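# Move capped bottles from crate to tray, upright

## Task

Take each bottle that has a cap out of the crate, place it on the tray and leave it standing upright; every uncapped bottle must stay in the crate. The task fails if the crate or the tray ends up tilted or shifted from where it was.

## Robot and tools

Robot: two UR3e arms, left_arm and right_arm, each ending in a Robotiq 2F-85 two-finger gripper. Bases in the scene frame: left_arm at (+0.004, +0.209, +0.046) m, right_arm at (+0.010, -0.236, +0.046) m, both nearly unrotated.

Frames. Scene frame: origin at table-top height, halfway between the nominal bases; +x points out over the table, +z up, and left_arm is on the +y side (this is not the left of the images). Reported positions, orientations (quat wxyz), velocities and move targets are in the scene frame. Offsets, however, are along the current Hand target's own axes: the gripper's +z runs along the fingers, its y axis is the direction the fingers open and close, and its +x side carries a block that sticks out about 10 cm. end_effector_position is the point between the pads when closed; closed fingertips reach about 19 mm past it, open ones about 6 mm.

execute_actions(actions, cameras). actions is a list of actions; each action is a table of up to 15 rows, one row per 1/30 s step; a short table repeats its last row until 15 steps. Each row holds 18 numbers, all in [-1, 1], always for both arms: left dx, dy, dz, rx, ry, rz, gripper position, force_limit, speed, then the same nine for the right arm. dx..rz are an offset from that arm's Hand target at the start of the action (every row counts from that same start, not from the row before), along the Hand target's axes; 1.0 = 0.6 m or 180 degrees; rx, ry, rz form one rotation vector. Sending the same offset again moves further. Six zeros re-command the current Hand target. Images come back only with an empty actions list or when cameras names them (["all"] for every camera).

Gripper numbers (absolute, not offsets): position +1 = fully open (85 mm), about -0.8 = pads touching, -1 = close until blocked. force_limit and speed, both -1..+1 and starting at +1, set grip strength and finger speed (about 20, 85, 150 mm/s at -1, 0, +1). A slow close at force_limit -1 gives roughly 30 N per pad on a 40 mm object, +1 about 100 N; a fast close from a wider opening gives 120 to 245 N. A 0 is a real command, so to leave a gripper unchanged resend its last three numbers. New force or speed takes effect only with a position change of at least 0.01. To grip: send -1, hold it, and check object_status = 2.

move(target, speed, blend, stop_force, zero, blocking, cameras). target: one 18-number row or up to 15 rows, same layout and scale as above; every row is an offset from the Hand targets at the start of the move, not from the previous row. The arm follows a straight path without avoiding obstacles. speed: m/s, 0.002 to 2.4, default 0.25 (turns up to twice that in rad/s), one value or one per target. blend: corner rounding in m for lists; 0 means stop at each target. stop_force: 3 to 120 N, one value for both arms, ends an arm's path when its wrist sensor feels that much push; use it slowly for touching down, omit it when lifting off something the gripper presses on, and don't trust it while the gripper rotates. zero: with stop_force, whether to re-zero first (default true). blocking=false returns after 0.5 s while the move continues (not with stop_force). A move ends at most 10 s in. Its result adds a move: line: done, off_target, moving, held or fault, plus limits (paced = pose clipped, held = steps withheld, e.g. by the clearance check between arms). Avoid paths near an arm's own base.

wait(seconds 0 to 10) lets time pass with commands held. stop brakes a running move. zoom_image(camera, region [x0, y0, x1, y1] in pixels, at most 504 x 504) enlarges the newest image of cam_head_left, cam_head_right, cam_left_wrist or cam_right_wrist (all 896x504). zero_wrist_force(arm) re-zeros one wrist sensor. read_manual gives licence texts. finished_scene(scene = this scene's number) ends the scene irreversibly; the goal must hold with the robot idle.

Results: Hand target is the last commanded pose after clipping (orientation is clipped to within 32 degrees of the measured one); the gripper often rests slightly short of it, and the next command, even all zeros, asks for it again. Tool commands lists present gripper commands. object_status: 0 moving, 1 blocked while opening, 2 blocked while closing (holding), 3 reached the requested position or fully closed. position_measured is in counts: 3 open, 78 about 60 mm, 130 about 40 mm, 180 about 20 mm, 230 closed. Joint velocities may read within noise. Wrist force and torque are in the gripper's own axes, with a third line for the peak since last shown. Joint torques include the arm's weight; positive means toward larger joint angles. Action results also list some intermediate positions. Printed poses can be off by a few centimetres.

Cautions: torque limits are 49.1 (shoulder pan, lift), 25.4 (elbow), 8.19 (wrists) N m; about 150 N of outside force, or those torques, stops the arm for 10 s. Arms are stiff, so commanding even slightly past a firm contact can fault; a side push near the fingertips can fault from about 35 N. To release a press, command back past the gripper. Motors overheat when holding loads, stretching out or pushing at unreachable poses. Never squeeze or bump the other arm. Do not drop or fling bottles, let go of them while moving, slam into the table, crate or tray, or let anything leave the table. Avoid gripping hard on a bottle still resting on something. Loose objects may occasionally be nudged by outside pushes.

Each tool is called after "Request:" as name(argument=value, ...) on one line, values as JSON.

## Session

Request:
execute_actions(actions=[])

Scene clock: 0.00 s.
left_arm: end_effector_position=(+0.5490, +0.0088, +0.2529) position_measured=3 object_status=3 end_effector_quat_wxyz=(+0.102, +0.628, -0.667, +0.389) | right_arm: end_effector_position=(+0.1303, -0.0219, +0.2564) position_measured=3 object_status=3 end_effector_quat_wxyz=(-0.369, +0.305, +0.877, -0.041)
Joint positions: left_arm=[-0.374 -0.844 0.905 -2.327 -2.064 -2.067] | right_arm=[4.072 -1.65 -1.37 -2.046 2.258 1.49]
Joint velocities: within noise
Joint torques (N m): no reading
Wrist force (N): no reading
Wrist torque (N m): no reading
Wrist force, peak (N): no reading
Hand target: left_arm +0.5490, +0.0088, +0.2529; +0.102, +0.628, -0.667, +0.389 | right_arm +0.1303, -0.0219, +0.2564; -0.369, +0.305, +0.877, -0.041
Tool commands: left_gripper/position=+1.0 left_gripper/force_limit=+1.0 left_gripper/speed=+1.0 right_gripper/position=+1.0 right_gripper/force_limit=+1.0 right_gripper/speed=+1.0

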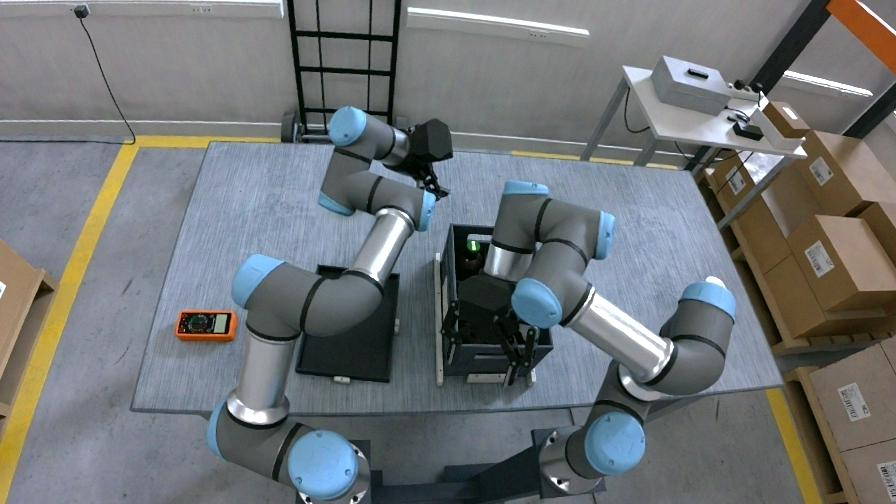

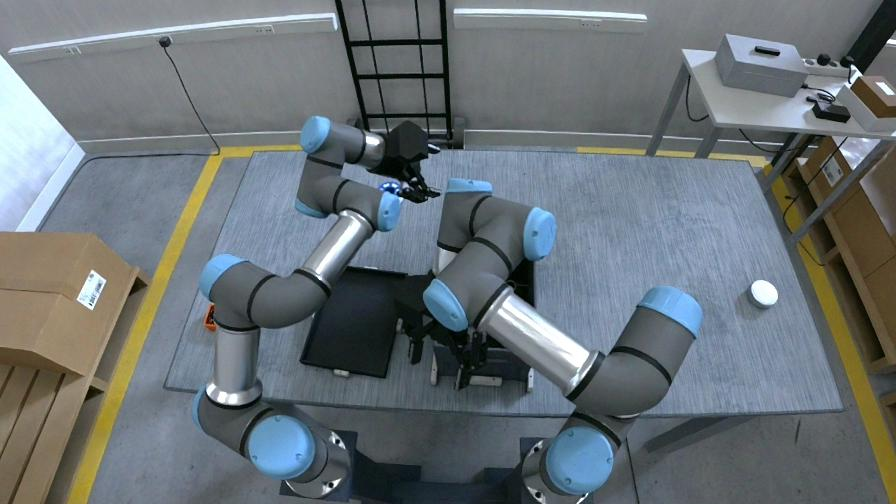

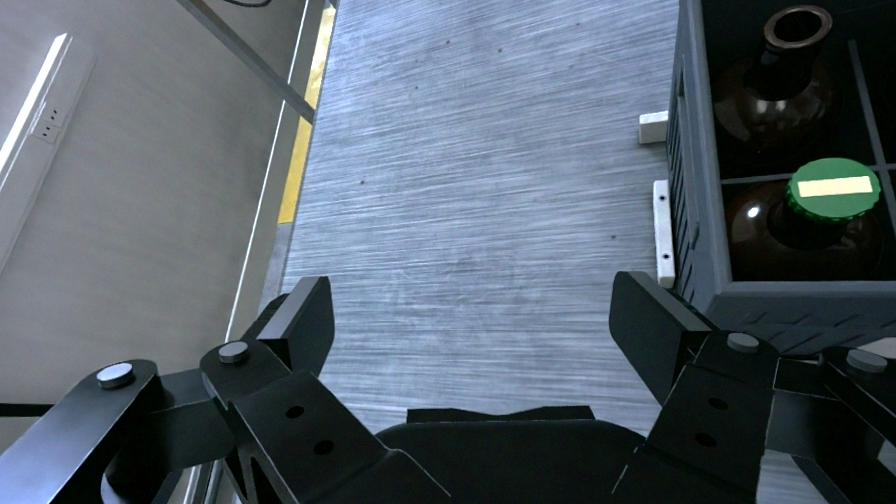

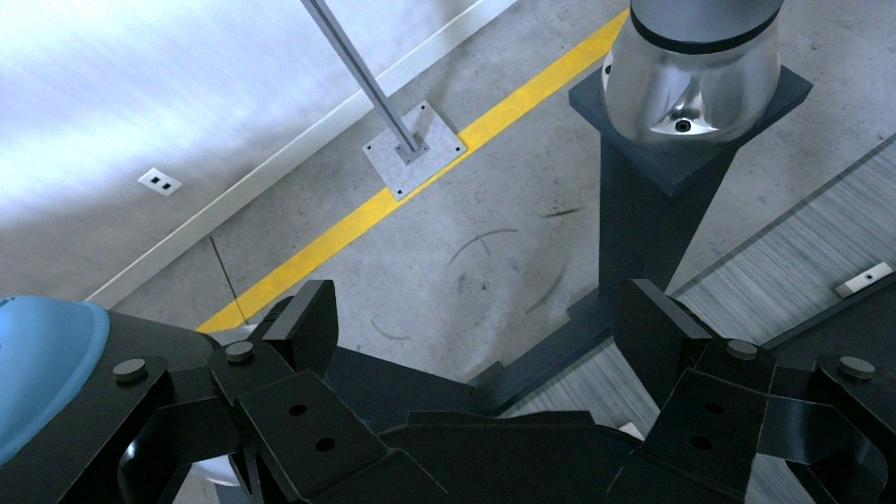

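Request:
move(target=[-0.4825,0.225,-0.5755,0,0,0,1,1,1,-0.2675,0.147,-0.3673,-0.362,0.016,0.493,0.05,0,0], speed=0.35, cameras=["cam_right_wrist", "cam_head_left"])

Scene clock: 34.23 s.
left_arm: end_effector_position=(+0.3592, +0.4392, +0.2532) position_measured=3 object_status=3 end_effector_quat_wxyz=(+0.102, +0.628, -0.667, +0.389) | right_arm: end_effector_position=(+0.4099, -0.0749, +0.2902) position_measured=123 object_status=3 end_effector_quat_wxyz=(-0.054, +0.934, +0.313, +0.165)
Joint positions: left_arm=[0.691 -0.803 0.489 -1.052 -2.378 -0.733] | right_arm=[3.829 -1.728 -1.145 -1.492 1.549 3.197]
Joint torques (N m): left_arm=[4.01 -16.69 -12.63 -0.48 -0.79 0.91] | right_arm=[1.48 10.81 12.33 1.54 -0.65 1.12]
Wrist force (N): left_arm=[-0.1 0.0 0.3] | right_arm=[0.1 0.4 -0.4]
Wrist torque (N m): left_arm=[-0.02 0.01 -0.04] | right_arm=[-0.04 -0.11 -0.02]
Wrist force, peak (N): left_arm=[-0.8 0.5 -0.8] | right_arm=[0.3 0.6 -0.6]
Hand target: left_arm +0.3592, +0.4392, +0.2532; +0.102, +0.628, -0.667, +0.389 | right_arm +0.4099, -0.0749, +0.2902; -0.054, +0.934, +0.313, +0.165
Off the commanded pose: left_arm 0.000 m, 0 deg | right_arm 0.000 m, 0 deg.
move: done
Images, in order (width x height): cam_head_left 896x504, cam_right_wrist 896x504.

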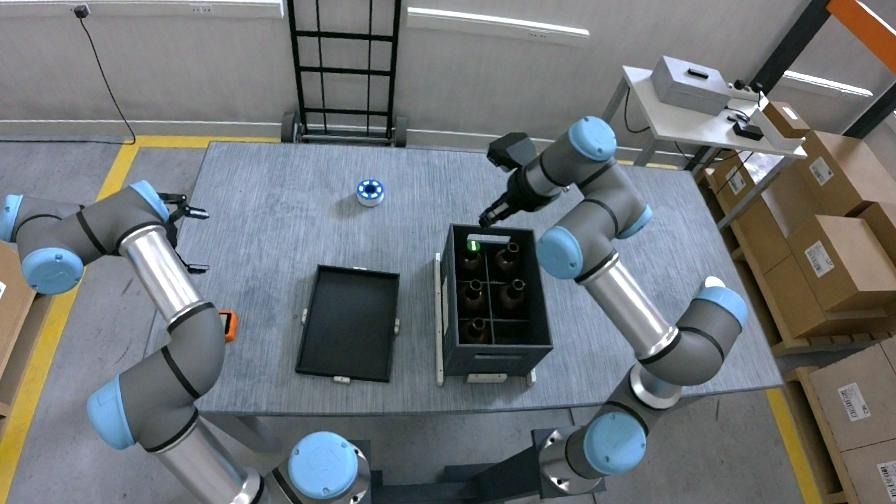

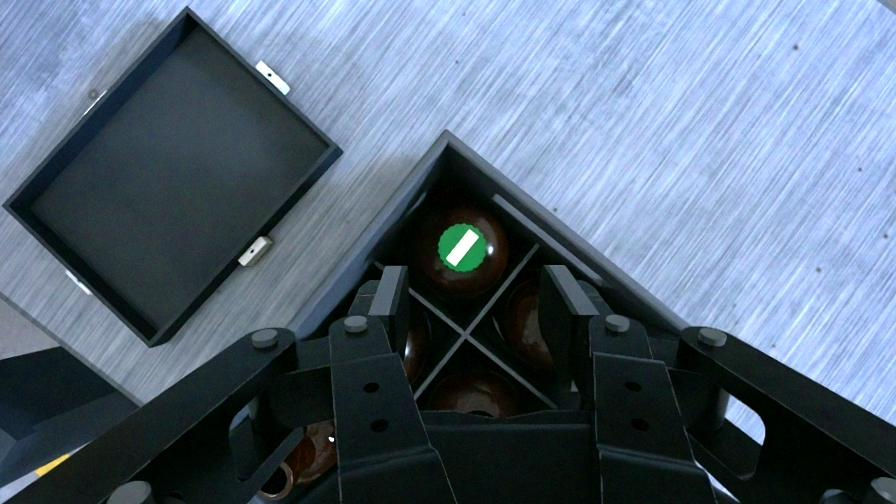

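Request:
zoom_image(camera="cam_head_left", region=[430, 215, 560, 375])

Scaled by 3.150.

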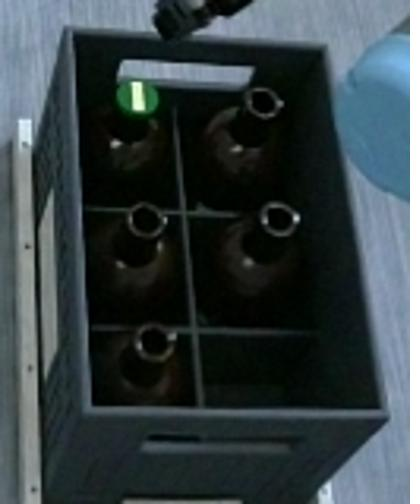

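Request:
move(target=[0,0,0,0,0,0,1,1,1,-0.0411,0.0038,0.2196,0,0,0,0.01,0,0], speed=0.08, stop_force=9, cameras=["cam_right_wrist"])

Scene clock: 63.70 s.
left_arm: end_effector_position=(+0.3592, +0.4392, +0.2532) position_measured=3 object_status=3 end_effector_quat_wxyz=(+0.102, +0.628, -0.667, +0.389) | right_arm: end_effector_position=(+0.4288, -0.0637, +0.1580) position_measured=128 object_status=3 end_effector_quat_wxyz=(-0.054, +0.934, +0.313, +0.165)
Joint positions: left_arm=[0.691 -0.803 0.488 -1.052 -2.378 -0.733] | right_arm=[3.819 -1.842 -1.632 -0.889 1.553 3.187]
Joint torques (N m): left_arm=[4.17 -16.43 -12.56 -0.47 -0.8 0.9] | right_arm=[-1.74 12.39 7.64 3.28 0.35 -1.05]
Wrist force (N): left_arm=[-0.1 -0.1 0.1] | right_arm=[0.1 0.4 -0.3]
Wrist torque (N m): left_arm=[-0.02 0.02 -0.04] | right_arm=[-0.04 -0.10 0.02]
Wrist force, peak (N): left_arm=[-0.2 -0.1 0.3] | right_arm=[0.2 0.4 -1.3]
Hand target: left_arm +0.3592, +0.4392, +0.2532; +0.102, +0.628, -0.667, +0.389 | right_arm +0.4288, -0.0637, +0.1580; -0.054, +0.934, +0.313, +0.165
Off the commanded pose: left_arm 0.000 m, 0 deg | right_arm 0.000 m, 0 deg.
move: done
Images, in order (width x height): cam_right_wrist 896x504.

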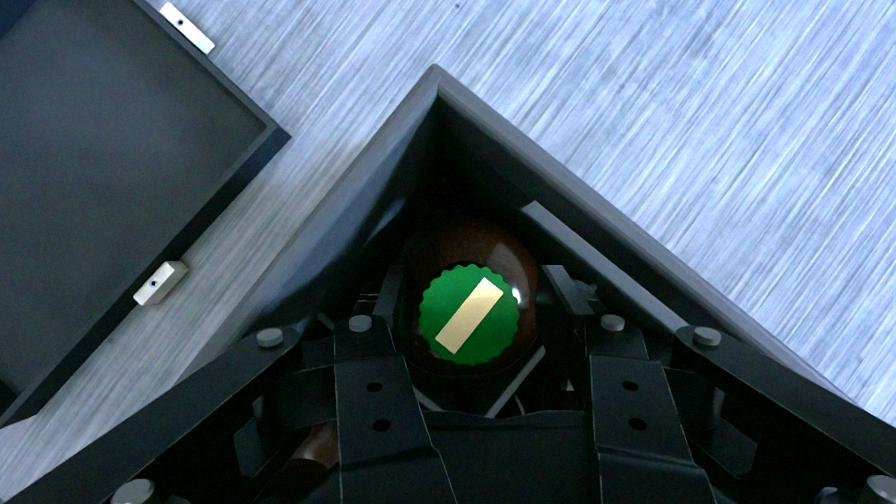

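Request:
move(target=[[0,0,0,0,0,0,1,1,1,0,0,0,0,0,0,-1,-0.8,-1],[0,0,0,0,0,0,1,1,1,0.1037,0,-0.2850,0,0,0,-1,-0.8,-1],[0,0,0,0,0,0,1,1,1,0.1311,-0.2570,-0.2750,0,0,0,-1,-0.8,-1],[0,0,0,0,0,0,1,1,1,0.1155,-0.4055,-0.0147,0,0,0,-1,-0.8,-1]], speed=[0.1,0.2,0.25,0.25], blend=[0,0.015,0.04,0], cameras=["cam_right_wrist"])

Scene clock: 86.90 s.
left_arm: end_effector_position=(+0.3592, +0.4392, +0.2532) position_measured=3 object_status=3 end_effector_quat_wxyz=(+0.102, +0.628, -0.667, +0.389) | right_arm: end_effector_position=(+0.3319, +0.1680, +0.1897) position_measured=163 object_status=2 end_effector_quat_wxyz=(-0.054, +0.934, +0.313, +0.165)
Joint positions: left_arm=[0.691 -0.803 0.488 -1.052 -2.378 -0.733] | right_arm=[4.378 -2.085 -1.106 -1.232 1.373 3.721]
Joint torques (N m): left_arm=[3.93 -16.26 -12.57 -0.48 -0.8 0.91] | right_arm=[1.61 19.1 10.22 4.13 -1.22 1.17]
Wrist force (N): left_arm=[-0.1 0.0 0.3] | right_arm=[-1.8 0.6 5.1]
Wrist torque (N m): left_arm=[0.00 0.01 -0.04] | right_arm=[-0.02 -0.14 -0.01]
Wrist force, peak (N): left_arm=[-0.1 0.0 0.4] | right_arm=[-3.9 0.6 10.1]
Hand target: left_arm +0.3592, +0.4392, +0.2532; +0.102, +0.628, -0.667, +0.389 | right_arm +0.3319, +0.1680, +0.1896; -0.054, +0.934, +0.313, +0.165
Off the commanded pose: left_arm 0.000 m, 0 deg | right_arm 0.000 m, 0 deg.
move: done
Images, in order (width x height): cam_right_wrist 896x504.

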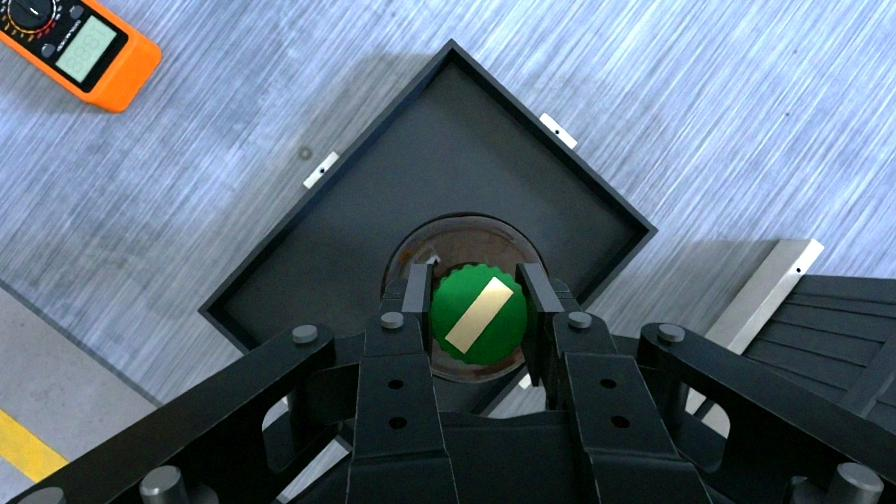

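Request:
move(target=[0,0,0,0,0,0,1,1,1,-0.0239,0,0.0658,0,0,0,-1,-0.8,-1], speed=0.02, stop_force=4)

Request:
move(target=[[0,0,0,0,0,0,1,1,1,0,0,0,0,0,0,0.05,0,-1],[0,0,0,0,0,0,1,1,1,0.05,0,-0.138,0,0,0,0.05,0,-1]], speed=0.1, cameras=["all"])

Scene clock: 97.83 s.
left_arm: end_effector_position=(+0.3592, +0.4392, +0.2532) position_measured=3 object_status=3 end_effector_quat_wxyz=(+0.102, +0.628, -0.667, +0.389) | right_arm: end_effector_position=(+0.3319, +0.1680, +0.1558) position_measured=163 object_status=2 end_effector_quat_wxyz=(-0.054, +0.934, +0.313, +0.165)
Joint positions: left_arm=[0.691 -0.803 0.488 -1.052 -2.378 -0.733] | right_arm=[4.378 -2.104 -1.236 -1.083 1.373 3.721]
Joint torques (N m): left_arm=[4.17 -16.64 -12.52 -0.47 -0.78 0.86] | right_arm=[-1.24 22.02 13.1 1.72 -0.27 -0.51]
Wrist force (N): left_arm=[-0.1 0.0 0.3] | right_arm=[-0.8 0.2 2.9]
Wrist torque (N m): left_arm=[-0.03 0.00 -0.04] | right_arm=[0.01 -0.15 -0.02]
Wrist force, peak (N): left_arm=[-0.2 0.0 0.4] | right_arm=[-1.7 0.6 5.4]
Hand target: left_arm +0.3592, +0.4392, +0.2532; +0.102, +0.628, -0.667, +0.389 | right_arm +0.3319, +0.1680, +0.1558; -0.054, +0.934, +0.313, +0.165 (not the last commanded pose)
Off the commanded pose: left_arm 0.000 m, 0 deg | right_arm 0.008 m, 0 deg.
move: contact (right_arm)

Scene clock: 100.43 s.
left_arm: end_effector_position=(+0.3592, +0.4392, +0.2532) position_measured=3 object_status=3 end_effector_quat_wxyz=(+0.102, +0.628, -0.667, +0.389) | right_arm: end_effector_position=(+0.3318, +0.1680, +0.2439) position_measured=123 object_status=3 end_effector_quat_wxyz=(-0.054, +0.934, +0.313, +0.165)
Joint positions: left_arm=[0.691 -0.803 0.488 -1.052 -2.378 -0.733] | right_arm=[4.378 -2.108 -0.814 -1.501 1.373 3.721]
Joint torques (N m): left_arm=[3.99 -16.56 -12.59 -0.46 -0.78 0.85] | right_arm=[-1.95 15.76 12.04 1.45 0.2 1.12]
Wrist force (N): left_arm=[-0.2 0.0 0.2] | right_arm=[0.2 0.7 -0.7]
Wrist torque (N m): left_arm=[-0.01 0.04 -0.04] | right_arm=[0.01 -0.12 -0.01]
Wrist force, peak (N): left_arm=[-0.2 0.1 0.3] | right_arm=[-1.0 0.3 3.5]
Hand target: left_arm +0.3592, +0.4392, +0.2532; +0.102, +0.628, -0.667, +0.389 | right_arm +0.3318, +0.1680, +0.2439; -0.054, +0.934, +0.313, +0.165
Off the commanded pose: left_arm 0.000 m, 0 deg | right_arm 0.000 m, 0 deg.
move: done

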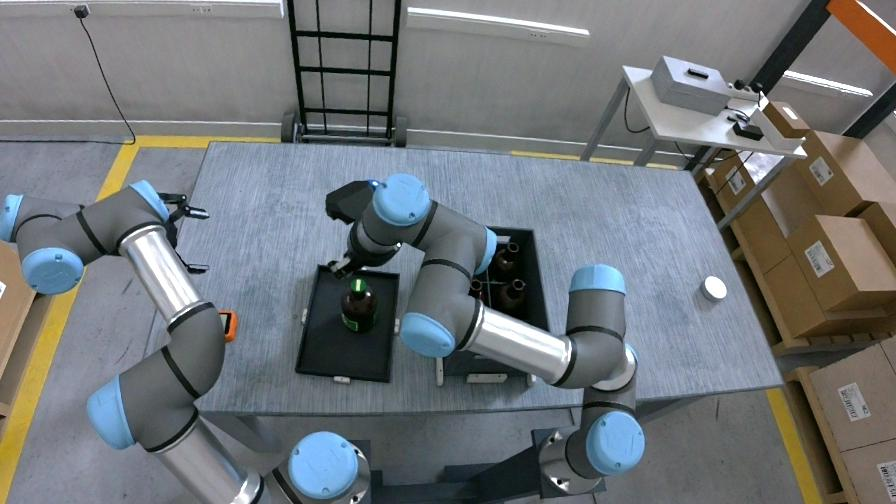

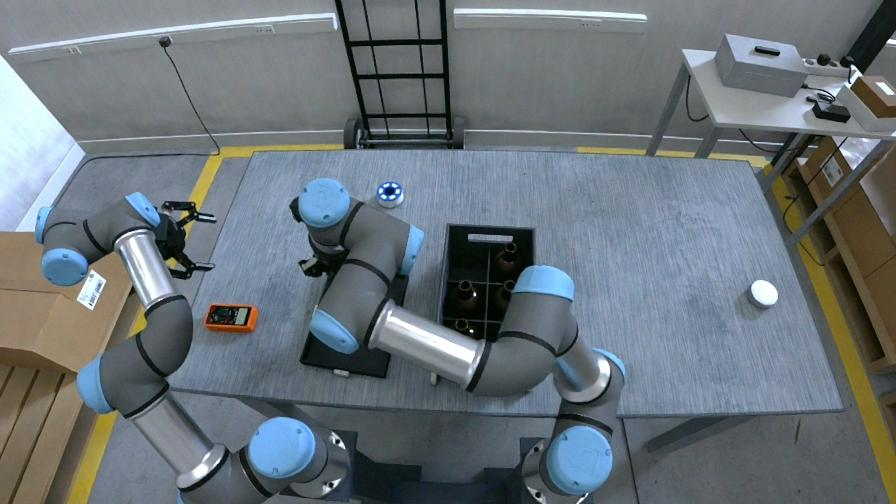

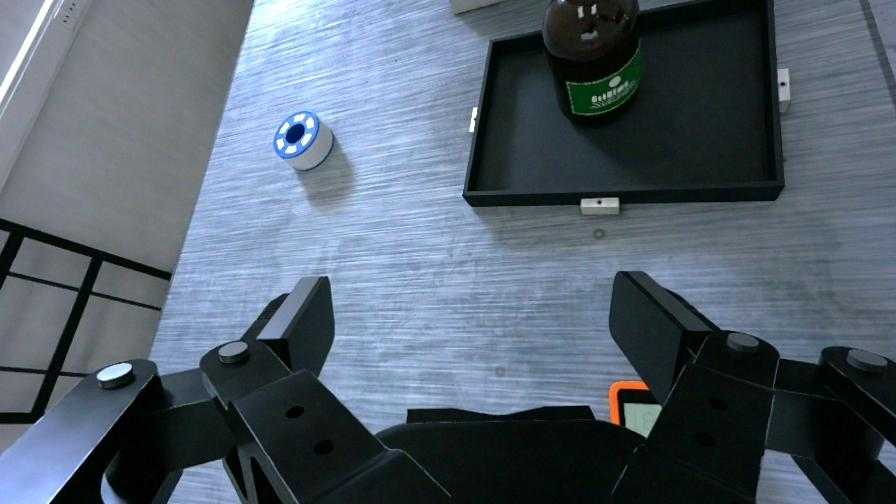

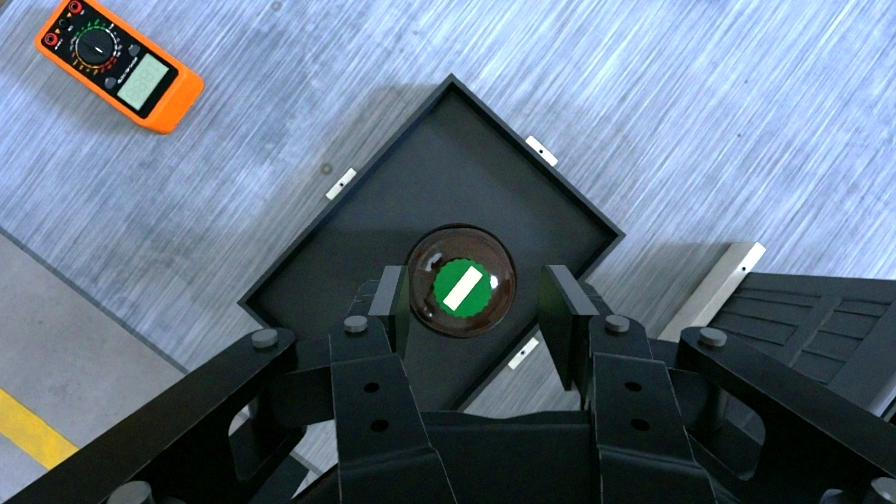

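Request:
finished_scene(scene=3)

The scene is finished: the task was done.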